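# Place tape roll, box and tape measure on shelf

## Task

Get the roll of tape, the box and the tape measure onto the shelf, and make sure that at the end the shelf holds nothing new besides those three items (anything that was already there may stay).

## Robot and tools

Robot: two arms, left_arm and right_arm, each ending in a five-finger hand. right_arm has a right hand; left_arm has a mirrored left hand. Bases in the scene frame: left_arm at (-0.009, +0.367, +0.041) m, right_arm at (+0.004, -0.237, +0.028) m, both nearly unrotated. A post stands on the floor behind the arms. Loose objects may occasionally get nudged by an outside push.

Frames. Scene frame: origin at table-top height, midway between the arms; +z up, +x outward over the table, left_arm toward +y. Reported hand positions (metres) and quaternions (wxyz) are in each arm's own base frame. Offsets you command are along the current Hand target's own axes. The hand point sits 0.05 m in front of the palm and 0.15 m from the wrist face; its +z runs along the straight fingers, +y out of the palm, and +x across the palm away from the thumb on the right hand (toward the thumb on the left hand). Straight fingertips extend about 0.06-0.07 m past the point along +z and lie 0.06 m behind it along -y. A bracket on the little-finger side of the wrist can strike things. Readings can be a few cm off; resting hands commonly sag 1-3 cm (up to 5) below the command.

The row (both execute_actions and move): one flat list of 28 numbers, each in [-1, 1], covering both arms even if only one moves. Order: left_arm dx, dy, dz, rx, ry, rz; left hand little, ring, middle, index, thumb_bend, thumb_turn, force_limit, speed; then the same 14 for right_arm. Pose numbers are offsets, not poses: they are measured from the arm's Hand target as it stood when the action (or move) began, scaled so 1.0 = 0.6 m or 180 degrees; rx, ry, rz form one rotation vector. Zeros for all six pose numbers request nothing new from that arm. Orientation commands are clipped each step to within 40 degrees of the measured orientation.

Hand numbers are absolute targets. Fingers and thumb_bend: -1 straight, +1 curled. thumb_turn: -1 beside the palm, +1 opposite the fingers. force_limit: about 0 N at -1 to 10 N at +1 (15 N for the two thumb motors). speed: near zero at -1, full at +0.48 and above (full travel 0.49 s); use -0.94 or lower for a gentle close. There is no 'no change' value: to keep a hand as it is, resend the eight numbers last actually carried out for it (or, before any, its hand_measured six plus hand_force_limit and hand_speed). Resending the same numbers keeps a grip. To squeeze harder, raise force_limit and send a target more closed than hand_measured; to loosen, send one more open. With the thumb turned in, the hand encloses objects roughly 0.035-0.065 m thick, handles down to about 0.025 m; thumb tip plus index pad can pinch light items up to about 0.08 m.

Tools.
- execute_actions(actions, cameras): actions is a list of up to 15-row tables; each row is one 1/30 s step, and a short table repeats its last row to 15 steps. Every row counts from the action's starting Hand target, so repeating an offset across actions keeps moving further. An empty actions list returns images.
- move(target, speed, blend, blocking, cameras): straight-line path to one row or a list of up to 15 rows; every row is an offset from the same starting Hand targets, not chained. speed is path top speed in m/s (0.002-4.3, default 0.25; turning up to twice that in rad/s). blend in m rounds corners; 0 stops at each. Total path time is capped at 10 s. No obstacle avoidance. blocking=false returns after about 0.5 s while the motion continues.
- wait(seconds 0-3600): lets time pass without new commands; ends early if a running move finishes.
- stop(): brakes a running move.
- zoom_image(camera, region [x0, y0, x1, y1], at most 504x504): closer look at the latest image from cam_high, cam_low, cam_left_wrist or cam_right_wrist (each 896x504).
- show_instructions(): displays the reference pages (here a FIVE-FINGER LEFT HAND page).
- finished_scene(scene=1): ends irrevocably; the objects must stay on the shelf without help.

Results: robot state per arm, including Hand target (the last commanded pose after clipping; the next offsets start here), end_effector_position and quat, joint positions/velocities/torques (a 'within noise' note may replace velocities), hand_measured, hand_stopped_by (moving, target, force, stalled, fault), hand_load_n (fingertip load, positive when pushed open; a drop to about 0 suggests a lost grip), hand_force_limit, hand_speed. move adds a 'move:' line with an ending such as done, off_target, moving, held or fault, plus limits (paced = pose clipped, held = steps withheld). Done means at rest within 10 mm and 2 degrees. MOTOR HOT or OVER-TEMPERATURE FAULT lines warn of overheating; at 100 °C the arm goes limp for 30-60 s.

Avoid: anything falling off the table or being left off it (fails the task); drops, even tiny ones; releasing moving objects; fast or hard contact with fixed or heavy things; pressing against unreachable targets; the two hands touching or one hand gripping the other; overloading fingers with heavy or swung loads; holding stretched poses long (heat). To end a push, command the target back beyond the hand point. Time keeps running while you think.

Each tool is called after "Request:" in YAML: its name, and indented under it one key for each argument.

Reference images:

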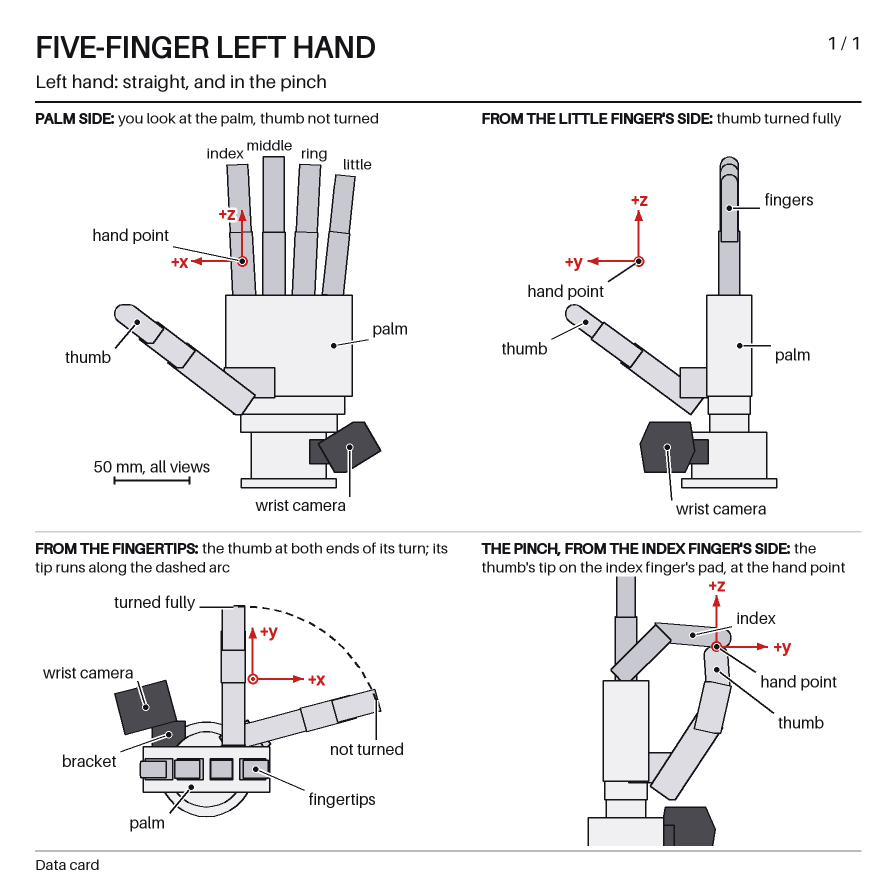

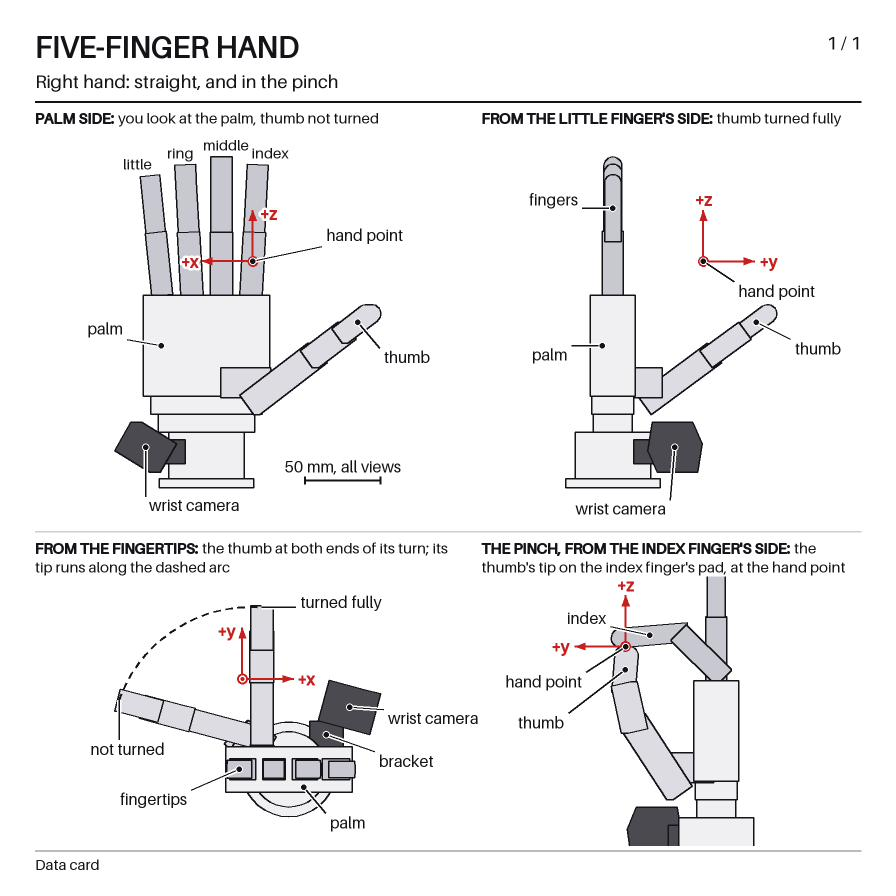

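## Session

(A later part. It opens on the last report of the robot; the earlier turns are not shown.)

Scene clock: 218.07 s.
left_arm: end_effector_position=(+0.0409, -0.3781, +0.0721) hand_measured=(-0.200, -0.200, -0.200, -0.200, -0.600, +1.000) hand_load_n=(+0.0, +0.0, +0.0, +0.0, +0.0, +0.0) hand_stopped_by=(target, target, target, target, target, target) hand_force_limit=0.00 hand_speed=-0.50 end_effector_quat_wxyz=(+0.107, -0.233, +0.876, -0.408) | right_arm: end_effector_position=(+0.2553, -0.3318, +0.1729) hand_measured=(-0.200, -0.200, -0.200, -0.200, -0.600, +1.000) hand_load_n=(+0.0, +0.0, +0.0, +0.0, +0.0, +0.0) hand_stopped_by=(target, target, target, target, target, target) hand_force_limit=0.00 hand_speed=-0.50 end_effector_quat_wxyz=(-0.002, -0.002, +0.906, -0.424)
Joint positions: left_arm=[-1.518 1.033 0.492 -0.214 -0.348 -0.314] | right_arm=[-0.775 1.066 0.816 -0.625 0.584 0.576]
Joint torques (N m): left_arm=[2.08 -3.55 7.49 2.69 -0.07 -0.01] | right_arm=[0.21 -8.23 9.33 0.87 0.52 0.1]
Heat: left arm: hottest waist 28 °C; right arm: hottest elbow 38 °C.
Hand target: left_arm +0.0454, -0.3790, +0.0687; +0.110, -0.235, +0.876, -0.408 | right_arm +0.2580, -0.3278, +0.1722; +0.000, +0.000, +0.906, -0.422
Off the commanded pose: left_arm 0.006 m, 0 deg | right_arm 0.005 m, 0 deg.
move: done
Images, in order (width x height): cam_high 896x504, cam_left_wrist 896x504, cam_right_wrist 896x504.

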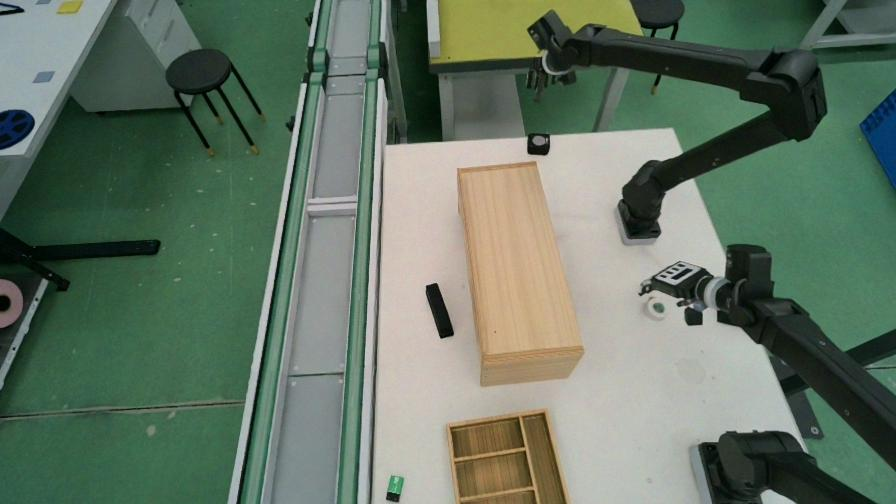

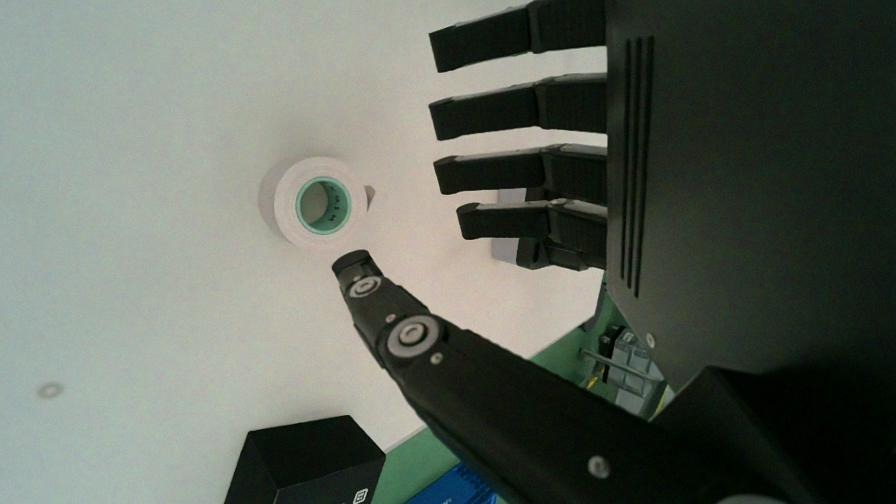

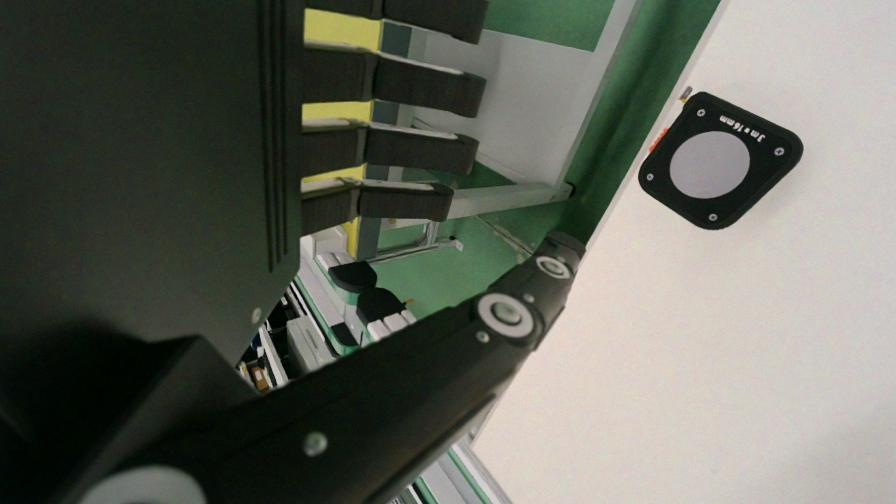

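Request:
move:
  target: [-0.015,0.0852,0.062,0,0,0,-0.5,-0.5,-0.5,-0.5,-0.85,1,0,-0.5,0.0783,0.1848,0.0707,0,0.0489,0.0411,-0.45,-0.45,-0.45,-0.45,-0.85,1,0,-0.5]
  cameras: ["all"]
  speed: 0.12

Scene clock: 243.10 s.
left_arm: end_effector_position=(+0.0465, -0.3726, +0.0104) hand_measured=(-0.500, -0.500, -0.500, -0.500, -0.850, +1.000) hand_load_n=(+0.0, +0.0, +0.0, +0.0, +0.0, +0.0) hand_stopped_by=(target, target, target, target, target, target) hand_force_limit=0.00 hand_speed=-0.50 end_effector_quat_wxyz=(+0.106, -0.234, +0.875, -0.410) | right_arm: end_effector_position=(+0.2031, -0.2889, +0.0601) hand_measured=(-0.450, -0.450, -0.450, -0.450, -0.850, +1.000) hand_load_n=(+0.0, +0.0, +0.0, +0.0, +0.0, +0.0) hand_stopped_by=(target, target, target, target, target, target) hand_force_limit=0.00 hand_speed=-0.50 end_effector_quat_wxyz=(-0.051, +0.089, +0.903, -0.417)
Joint positions: left_arm=[-1.495 1.187 0.38 0.061 -0.331 -0.3] | right_arm=[-0.726 1.079 0.528 -0.5 0.729 0.838]
Joint torques (N m): left_arm=[2.37 -4.48 5.96 2.8 -0.04 0.03] | right_arm=[0.44 -5.6 8.43 1.57 0.68 0.11]
Heat: left arm: hottest waist 28 °C; right arm: hottest elbow 37 °C.
Hand target: left_arm +0.0509, -0.3708, +0.0057; +0.109, -0.235, +0.876, -0.408 | right_arm +0.2110, -0.2889, +0.0599; -0.043, +0.091, +0.902, -0.420
Off the commanded pose: left_arm 0.007 m, 0 deg | right_arm 0.008 m, 1 deg.
move: done

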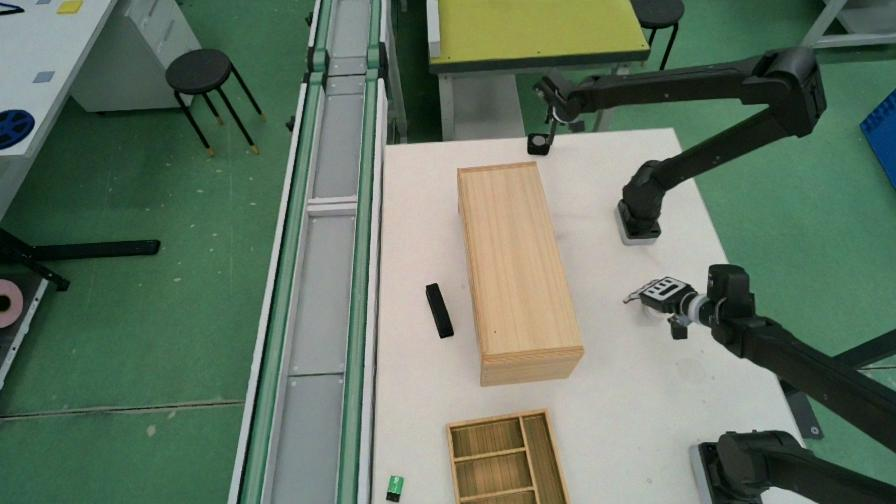

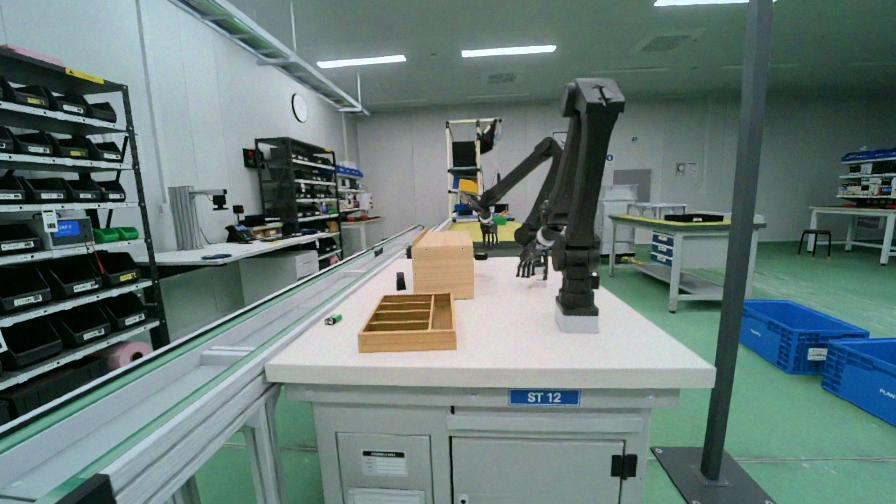

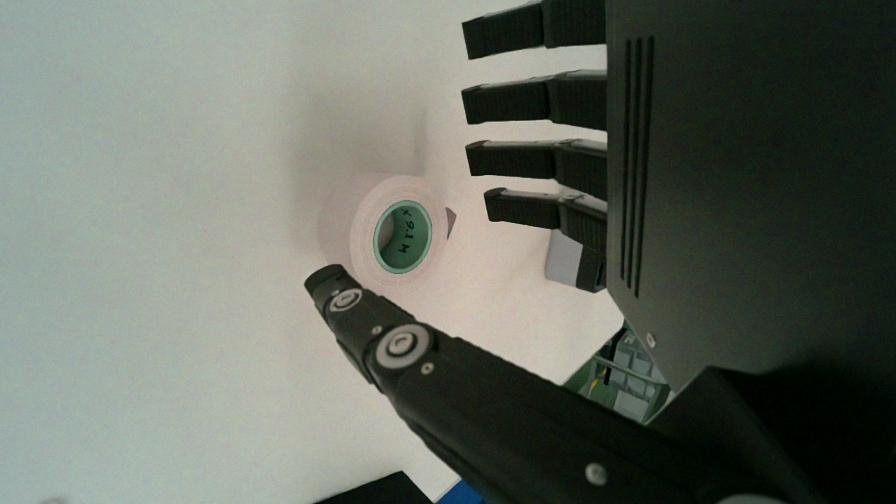

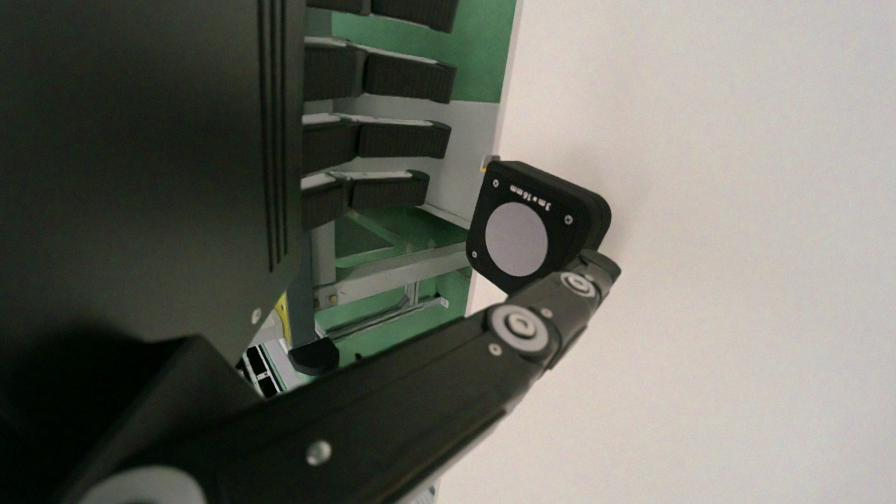

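Request:
zoom_image:
  camera: "cam_high"
  region: [500, 50, 620, 180]

Request:
zoom_image:
  camera: "cam_right_wrist"
  region: [300, 100, 680, 400]

Scaled by 3.877.

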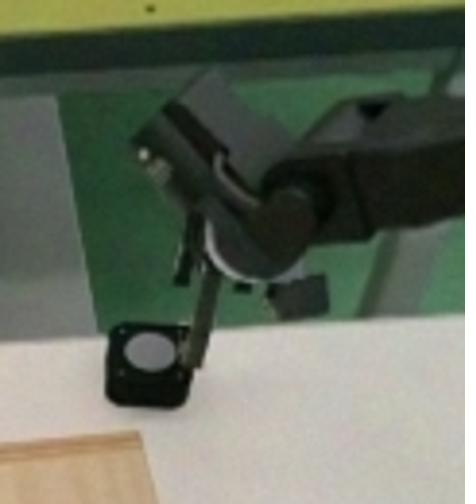

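Scaled by 1.326.

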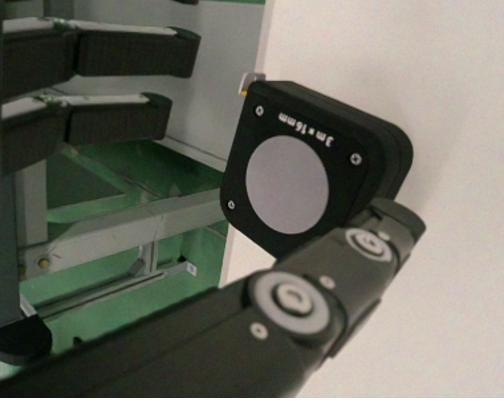

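Request:
move:
  target: [0.0142,0.0285,0.0275,0,0,0,-0.5,-0.5,-0.5,-0.5,-0.85,1,0,-0.5,-0.0333,0.0367,0.0417,0,0,0,-0.45,-0.45,-0.45,-0.45,-0.85,1,0,-0.5]
  cameras: ["all"]
  speed: 0.08

Scene clock: 280.13 s.
left_arm: end_effector_position=(+0.0482, -0.3780, -0.0123) hand_measured=(-0.500, -0.500, -0.500, -0.500, -0.850, +1.000) hand_load_n=(+0.0, +0.0, +0.0, +0.0, +0.0, +0.0) hand_stopped_by=(target, target, target, target, target, target) hand_force_limit=0.00 hand_speed=-0.50 end_effector_quat_wxyz=(+0.112, -0.235, +0.874, -0.410) | right_arm: end_effector_position=(+0.2227, -0.2986, +0.0276) hand_measured=(-0.450, -0.450, -0.450, -0.450, -0.850, +1.000) hand_load_n=(+0.0, +0.0, +0.0, +0.0, +0.0, +0.0) hand_stopped_by=(target, target, target, target, target, target) hand_force_limit=0.00 hand_speed=-0.50 end_effector_quat_wxyz=(-0.050, +0.089, +0.903, -0.417)
Joint positions: left_arm=[-1.499 1.292 0.369 0.176 -0.347 -0.302] | right_arm=[-0.707 1.226 0.528 -0.368 0.738 0.861]
Joint torques (N m): left_arm=[0.85 -4.84 5.26 2.78 -0.16 -0.14] | right_arm=[0.38 -7.41 7.6 1.55 0.68 0.11]
Heat: left arm: hottest waist 28 °C; right arm: hottest elbow 34 °C.
Hand target: left_arm +0.0444, -0.3765, -0.0180; +0.109, -0.235, +0.876, -0.408 | right_arm +0.2295, -0.2978, +0.0270; -0.043, +0.091, +0.902, -0.420
Off the commanded pose: left_arm 0.007 m, 0 deg | right_arm 0.007 m, 1 deg.
move: done

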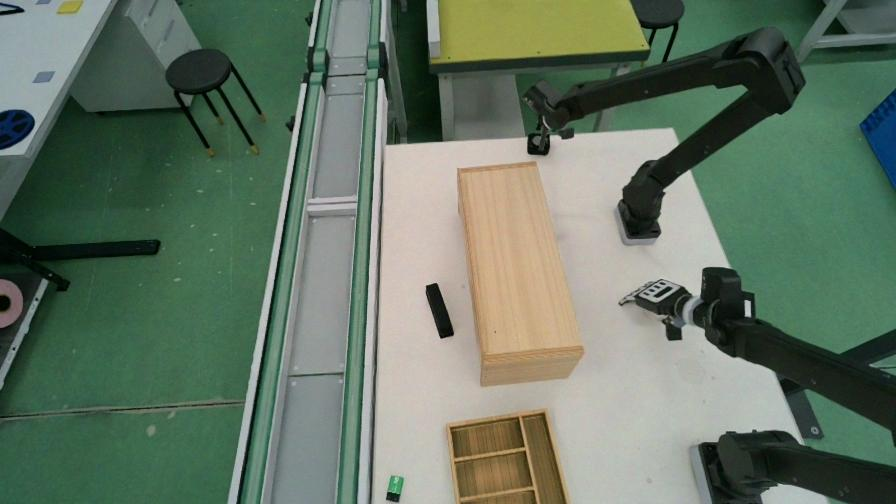

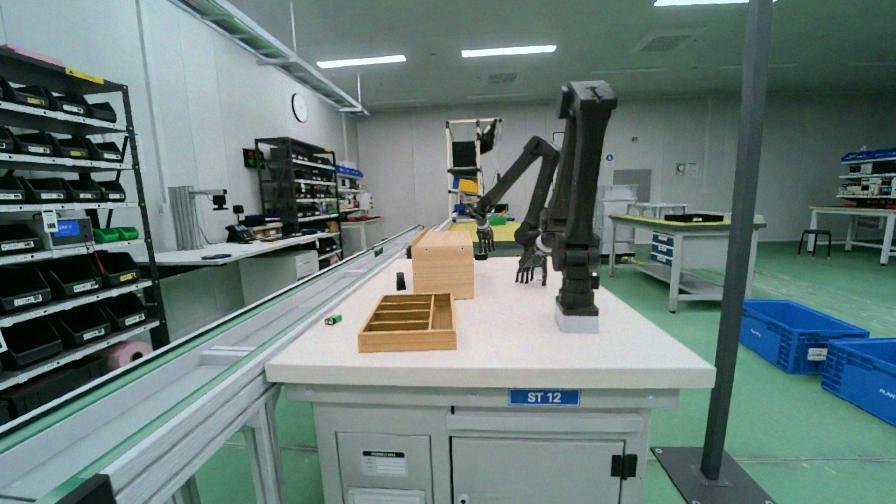

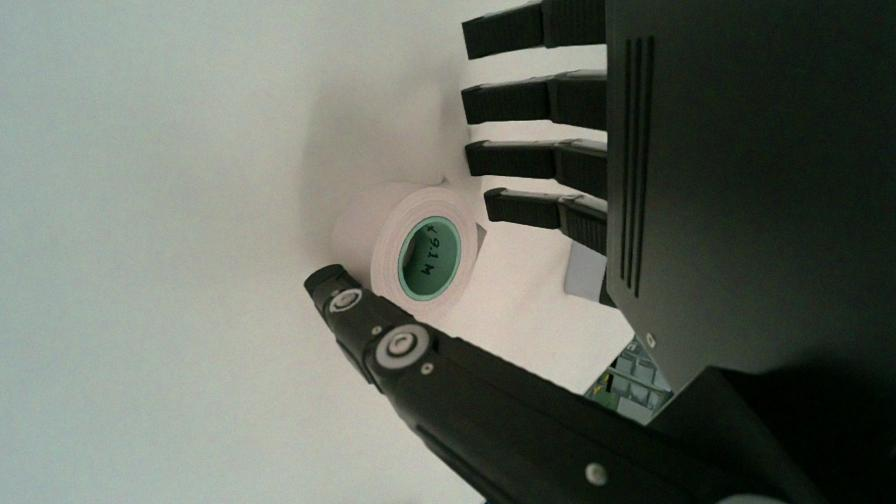

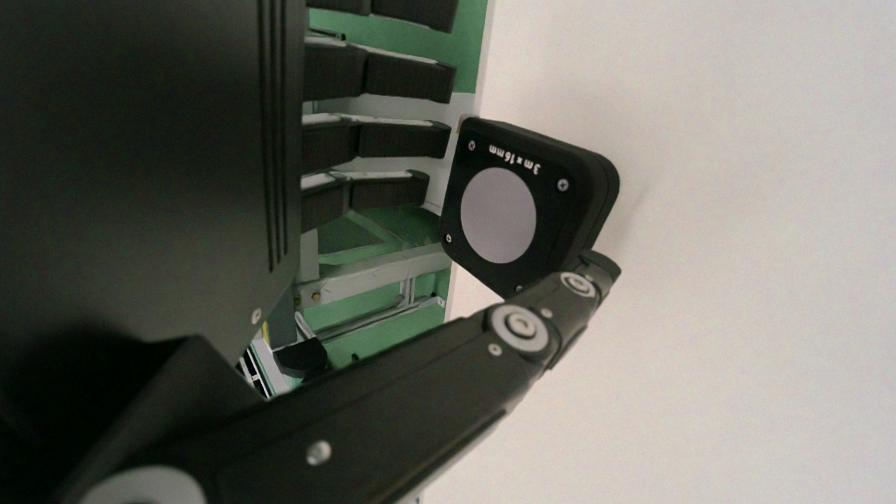

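Request:
move:
  target: [0.0167,0.0052,0.0043,0,0,0,-0.5,-0.5,-0.5,-0.5,-0.85,1,0,-0.5,-0.0227,-0.0118,0.014,0,0,0,-0.5,-0.5,-0.5,-0.5,-0.9,1,0,-0.5]
  cameras: ["cam_high","cam_left_wrist","cam_right_wrist"]
  speed: 0.08

Scene clock: 296.47 s.
left_arm: end_effector_position=(+0.0437, -0.3810, -0.0144) hand_measured=(-0.500, -0.500, -0.500, -0.500, -0.850, +1.000) hand_load_n=(+0.0, +0.0, +0.0, +0.0, +0.0, +0.0) hand_stopped_by=(target, target, target, target, target, target) hand_force_limit=0.00 hand_speed=-0.50 end_effector_quat_wxyz=(+0.117, -0.238, +0.871, -0.414) | right_arm: end_effector_position=(+0.2255, -0.3013, +0.0193) hand_measured=(-0.500, -0.500, -0.500, -0.500, -0.900, +1.000) hand_load_n=(+0.0, +0.0, +0.0, +0.0, +0.0, +0.0) hand_stopped_by=(target, target, target, target, target, target) hand_force_limit=0.00 hand_speed=-0.50 end_effector_quat_wxyz=(-0.056, +0.086, +0.905, -0.414)
Joint positions: left_arm=[-1.526 1.31 0.369 0.195 -0.379 -0.321] | right_arm=[-0.707 1.265 0.536 -0.35 0.739 0.861]
Joint torques (N m): left_arm=[0.38 -4.01 5.78 2.39 0.07 -0.21] | right_arm=[-0.26 -7.12 9.63 1.42 0.41 -0.01]
Heat: left arm: hottest waist 28 °C; right arm: hottest elbow 33 °C.
Hand target: left_arm +0.0357, -0.3814, -0.0222; +0.109, -0.235, +0.876, -0.408 | right_arm +0.2408, -0.3113, +0.0271; -0.042, +0.091, +0.902, -0.420
Off the commanded pose: left_arm 0.011 m, 1 deg | right_arm 0.020 m, 2 deg.
move: off_target (left_arm, right_arm)

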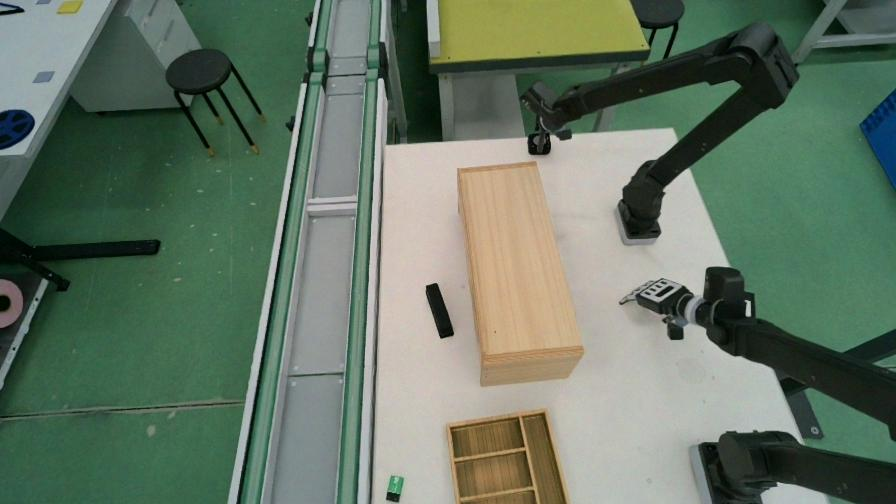

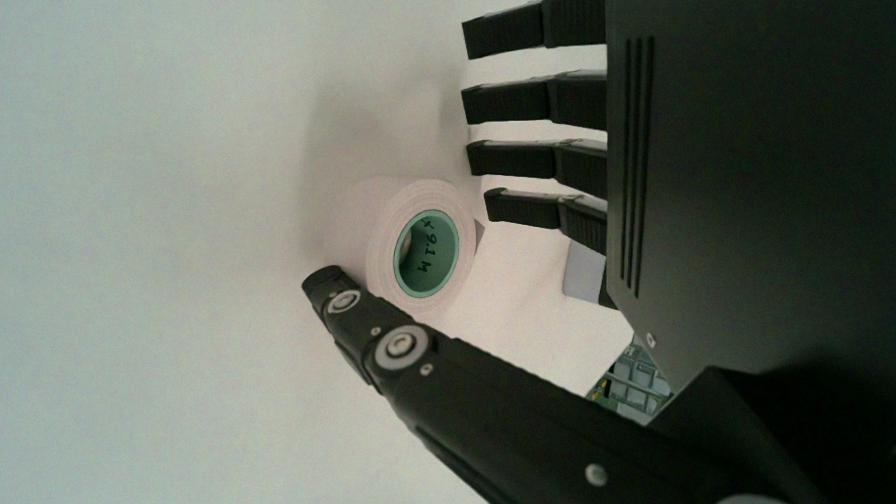

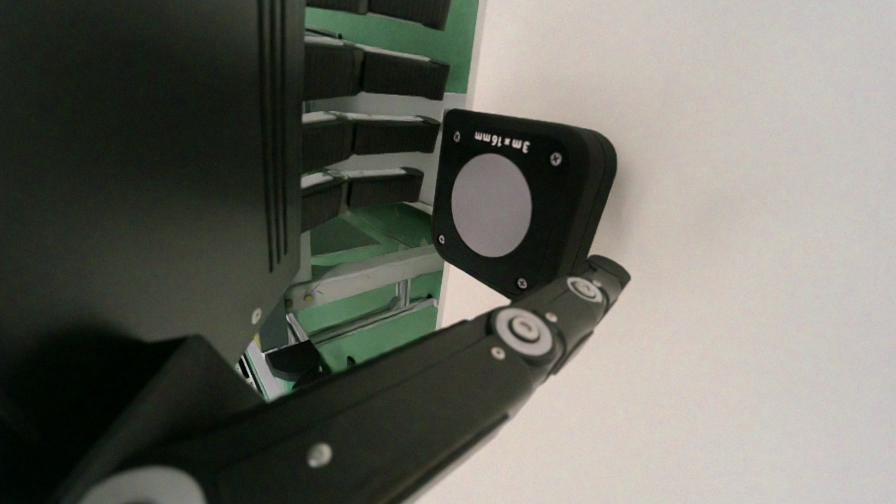

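Request:
move:
  target: [0.0143,-0.001,0.001,0,0,0,-0.5,-0.5,-0.5,-0.5,-0.85,1,0,-0.5,-0.0197,-0.016,0.0035,0,0,0,-0.5,-0.5,-0.5,-0.5,-0.9,1,0,-0.5]
  cameras: ["cam_left_wrist","cam_right_wrist"]
  speed: 0.08

Scene clock: 307.90 s.
left_arm: end_effector_position=(+0.0387, -0.3811, -0.0161) hand_measured=(-0.500, -0.500, -0.500, -0.500, -0.850, +1.000) hand_load_n=(+0.0, +0.0, +0.5, +0.0, +0.0, +0.0) hand_stopped_by=(target, target, target, target, target, target) hand_force_limit=0.00 hand_speed=-0.50 end_effector_quat_wxyz=(+0.120, -0.239, +0.870, -0.414) | right_arm: end_effector_position=(+0.2377, -0.3112, +0.0243) hand_measured=(-0.500, -0.500, -0.500, -0.500, -0.900, +1.000) hand_load_n=(+0.0, +0.0, +0.0, +0.0, +0.0, +0.0) hand_stopped_by=(target, target, target, target, target, target) hand_force_limit=0.00 hand_speed=-0.50 end_effector_quat_wxyz=(-0.051, +0.088, +0.904, -0.416)
Joint positions: left_arm=[-1.55 1.317 0.369 0.195 -0.403 -0.339] | right_arm=[-0.707 1.293 0.574 -0.35 0.737 0.861]
Joint torques (N m): left_arm=[0.15 -3.72 6.64 1.96 0.27 -0.24] | right_arm=[-0.62 -7.88 9.92 0.88 0.42 -0.05]
Heat: left arm: hottest waist 28 °C; right arm: hottest elbow 34 °C.
Hand target: left_arm +0.0286, -0.3865, -0.0220; +0.109, -0.235, +0.876, -0.408 | right_arm +0.2507, -0.3213, +0.0330; -0.043, +0.091, +0.902, -0.420
Off the commanded pose: left_arm 0.013 m, 2 deg | right_arm 0.019 m, 1 deg.
move: off_target (left_arm, right_arm)

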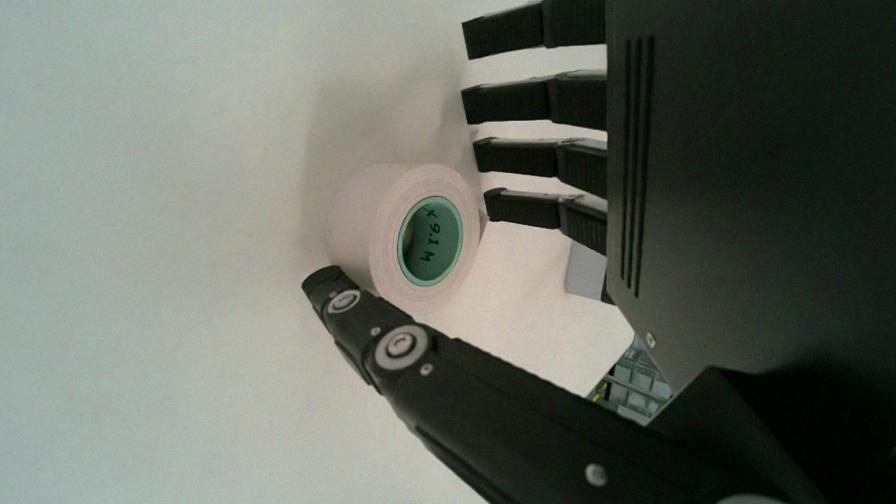

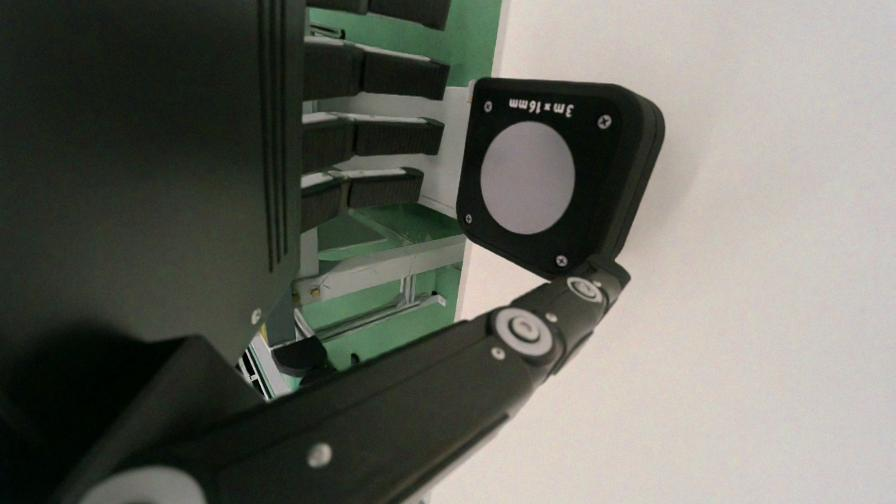

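Request:
move:
  target: [0,0,0,0,0,0,-0.5,-0.5,0.1,0.1,-0.3,1,-0.5,-0.9,0.0347,0.002,-0.0023,0,0,0,-0.5,-0.5,-0.5,-0.5,-0.9,1,0,-0.5]
  cameras: ["cam_left_wrist","cam_right_wrist"]
  speed: 0.08

Scene clock: 318.33 s.
left_arm: end_effector_position=(+0.0361, -0.3863, -0.0133) hand_measured=(-0.500, -0.500, -0.214, -0.082, -0.636, +1.000) hand_load_n=(+0.0, +0.0, +1.0, +3.5, +4.0, -1.0) hand_stopped_by=(target, target, force, force, force, target) hand_force_limit=-0.50 hand_speed=-0.90 end_effector_quat_wxyz=(+0.114, -0.241, +0.868, -0.418) | right_arm: end_effector_position=(+0.2334, -0.3107, +0.0295) hand_measured=(-0.500, -0.500, -0.500, -0.500, -0.900, +1.000) hand_load_n=(+0.0, +0.0, +0.0, +0.0, +0.0, +0.0) hand_stopped_by=(target, target, target, target, target, target) hand_force_limit=0.00 hand_speed=-0.50 end_effector_quat_wxyz=(-0.045, +0.088, +0.904, -0.416)
Joint positions: left_arm=[-1.553 1.319 0.376 0.199 -0.398 -0.346] | right_arm=[-0.719 1.263 0.562 -0.348 0.723 0.845]
Joint torques (N m): left_arm=[0.44 -3.9 6.13 1.83 0.1 -0.13] | right_arm=[-1.96 -9.52 7.43 1.58 0.4 -0.19]
Heat: left arm: hottest waist 28 °C; right arm: hottest elbow 35 °C.
Hand target: left_arm +0.0286, -0.3864, -0.0220; +0.109, -0.235, +0.876, -0.408 | right_arm +0.2308, -0.3154, +0.0330; -0.042, +0.091, +0.902, -0.420
Off the commanded pose: left_arm 0.011 m, 2 deg | right_arm 0.006 m, 1 deg.
move: done

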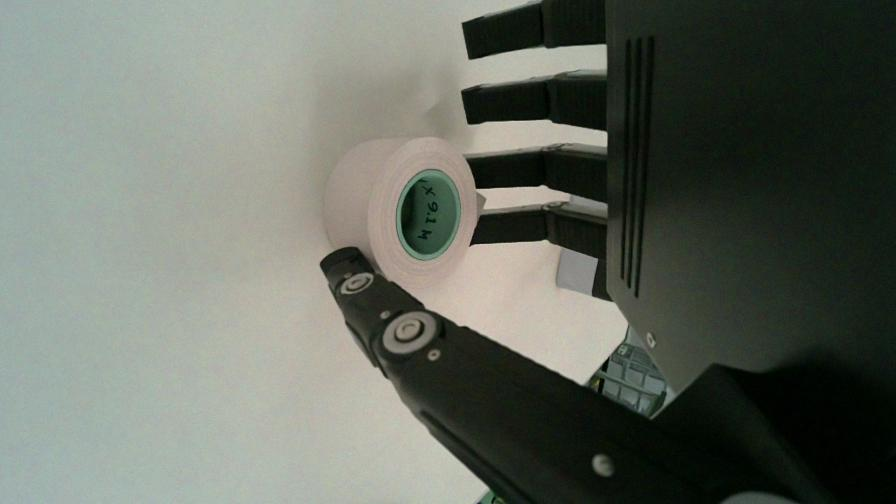

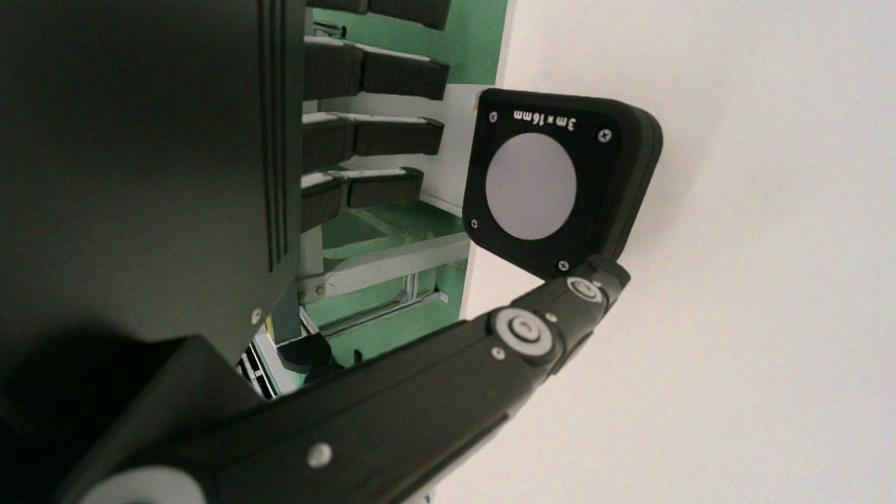

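Request:
move:
  target: [-0.0108,-0.1062,-0.0808,0,0,0,-0.5,-0.5,0.1,0.1,-0.3,1,-0.5,-0.9,0.0238,0,0,0,0,0,-0.5,-0.5,-0.5,-0.5,-0.9,1,0,-0.5]
  cameras: ["cam_high","cam_low","cam_left_wrist","cam_right_wrist"]
  speed: 0.06

Scene clock: 329.97 s.
left_arm: end_effector_position=(+0.0324, -0.3707, +0.0388) hand_measured=(-0.500, -0.500, -0.212, -0.082, -0.636, +1.000) hand_load_n=(+0.0, +0.0, +0.0, +3.0, +4.0, -1.0) hand_stopped_by=(target, target, force, force, force, target) hand_force_limit=-0.50 hand_speed=-0.90 end_effector_quat_wxyz=(+0.111, -0.233, +0.883, -0.393) | right_arm: end_effector_position=(+0.2195, -0.3075, +0.0284) hand_measured=(-0.500, -0.500, -0.500, -0.500, -0.900, +1.000) hand_load_n=(+0.0, +0.0, +0.0, +0.0, +0.0, +0.0) hand_stopped_by=(target, target, target, target, target, target) hand_force_limit=0.00 hand_speed=-0.50 end_effector_quat_wxyz=(-0.046, +0.088, +0.904, -0.415)
Joint positions: left_arm=[-1.55 1.101 0.447 -0.144 -0.374 -0.342] | right_arm=[-0.743 1.227 0.529 -0.335 0.71 0.817]
Joint torques (N m): left_arm=[2.02 -5.6 9.89 1.42 -0.09 0.04] | right_arm=[-1.96 -9.17 7.5 1.59 0.39 -0.2]
Heat: left arm: hottest waist 28 °C; right arm: hottest elbow 34 °C.
Hand target: left_arm +0.0362, -0.3867, +0.0581; +0.109, -0.235, +0.875, -0.408 | right_arm +0.2168, -0.3125, +0.0330; -0.042, +0.091, +0.902, -0.420
Off the commanded pose: left_arm 0.025 m, 2 deg | right_arm 0.007 m, 1 deg.
move: off_target (left_arm)

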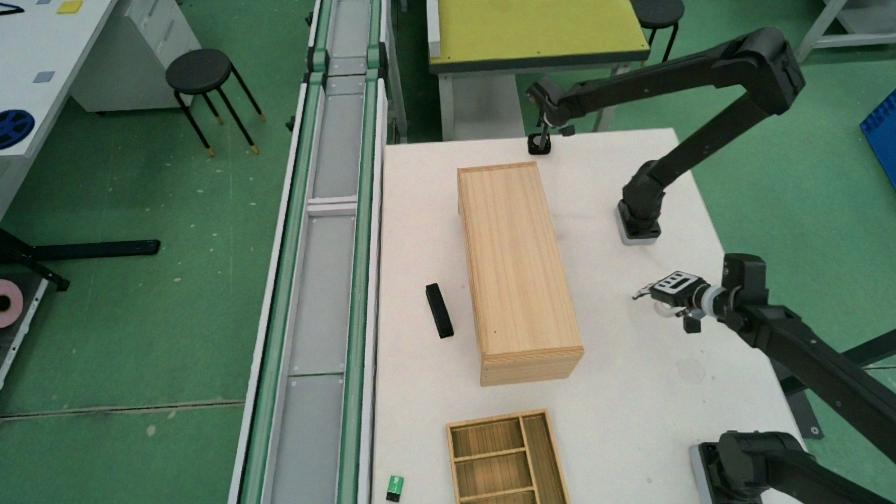

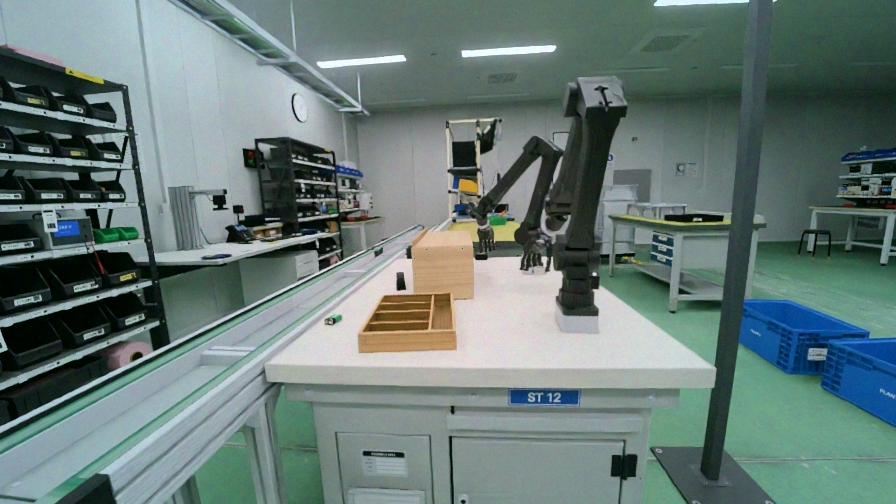

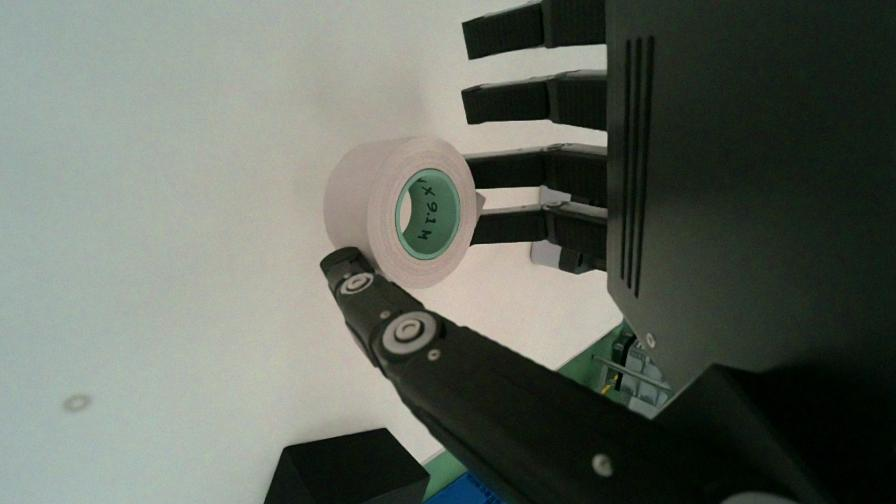

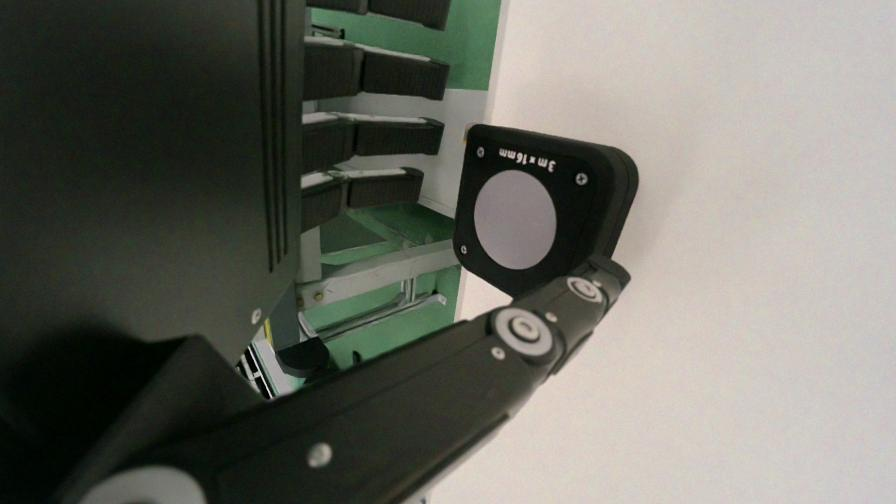

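Request:
move:
  target:
    - [-0.0577,-0.2768,-0.1888,0,0,0,-0.5,-0.5,0.1,0.1,-0.3,1,-0.5,-0.9,0,0.0357,0.03,0,0,0,-0.5,-0.5,-0.5,-0.5,-0.9,1,0,-0.5]
    - [-0.4548,-0.5753,-0.0198,0,0,0,-0.5,-0.5,0.1,0.1,-0.3,1,-0.5,-0.9,0,0.0357,0.03,0,0,0,-0.5,-0.5,-0.5,-0.5,-0.9,1,0,-0.5]
  cameras: ["all"]
  speed: [0.1,0.14]
  blend: [0.04,0]

Scene clock: 361.57 s.
left_arm: end_effector_position=(+0.3679, -0.4292, +0.3128) hand_measured=(-0.500, -0.500, -0.212, -0.082, -0.636, +1.000) hand_load_n=(+0.0, +0.0, +0.0, +3.5, +4.0, -1.0) hand_stopped_by=(target, target, force, force, force, target) hand_force_limit=-0.50 hand_speed=-0.90 end_effector_quat_wxyz=(+0.101, -0.239, +0.879, -0.399) | right_arm: end_effector_position=(+0.2217, -0.3094, +0.0097) hand_measured=(-0.500, -0.500, -0.500, -0.500, -0.900, +1.000) hand_load_n=(+0.0, +0.0, +0.0, +0.0, +0.0, +0.0) hand_stopped_by=(target, target, target, target, target, target) hand_force_limit=0.00 hand_speed=-0.50 end_effector_quat_wxyz=(-0.036, +0.092, +0.901, -0.422)
Joint positions: left_arm=[-0.751 1.426 1.481 -0.801 0.228 0.189] | right_arm=[-0.743 1.278 0.493 -0.222 0.71 0.817]
Joint torques (N m): left_arm=[1.67 -11.4 12.4 1.48 0.22 -0.01] | right_arm=[-1.9 -7.12 6.98 1.65 0.39 -0.19]
Heat: left arm: hottest elbow 29 °C; right arm: hottest elbow 33 °C.
Hand target: left_arm +0.3791, -0.4346, +0.3299; +0.109, -0.235, +0.876, -0.408 | right_arm +0.2167, -0.3124, +0.0050; -0.043, +0.091, +0.902, -0.420
Off the commanded pose: left_arm 0.021 m, 2 deg | right_arm 0.007 m, 1 deg.
move: off_target (left_arm)

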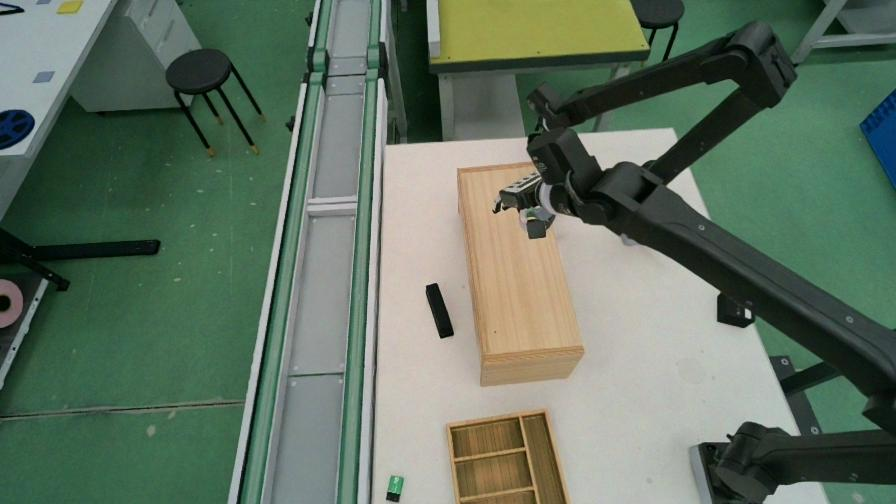

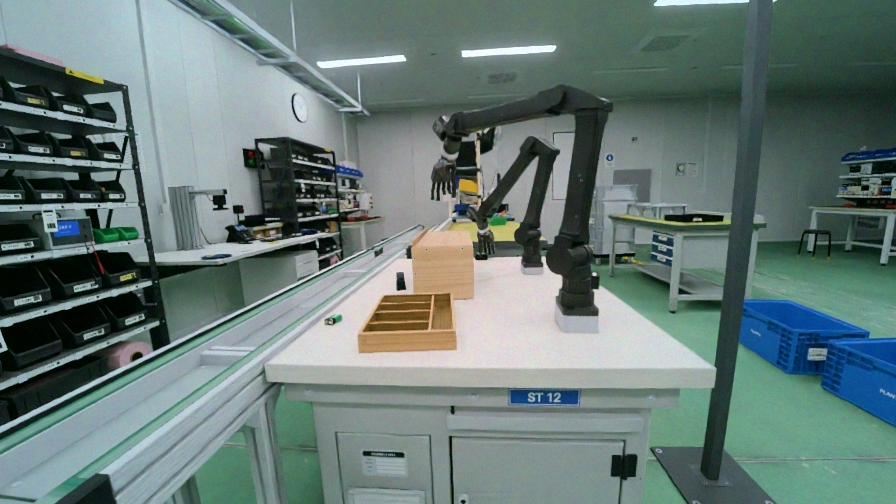

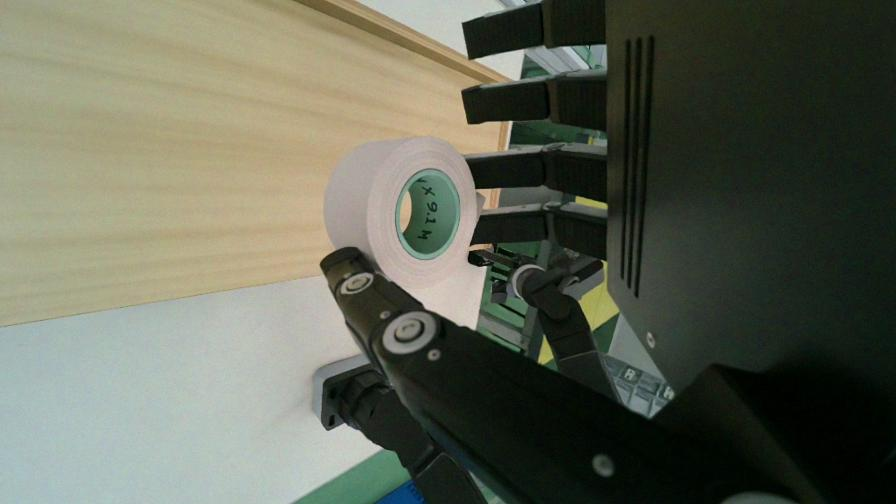

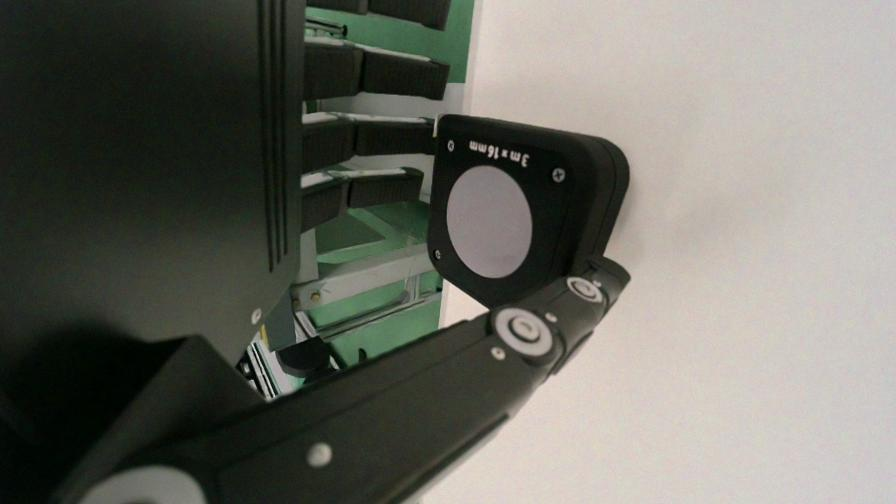

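Request:
zoom_image:
  camera: "cam_high"
  region: [440, 140, 620, 260]

Request:
zoom_image:
  camera: "cam_low"
  region: [380, 140, 540, 310]

Scaled by 2.800.

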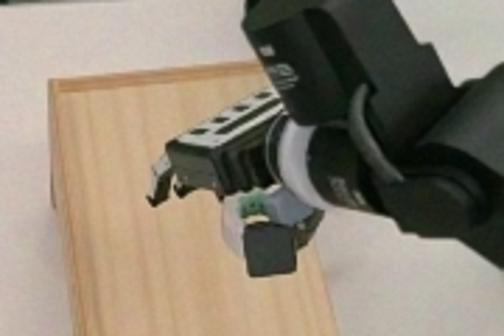

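Scaled by 2.965.

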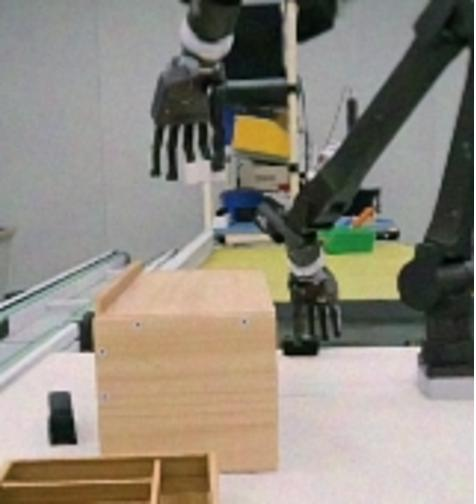

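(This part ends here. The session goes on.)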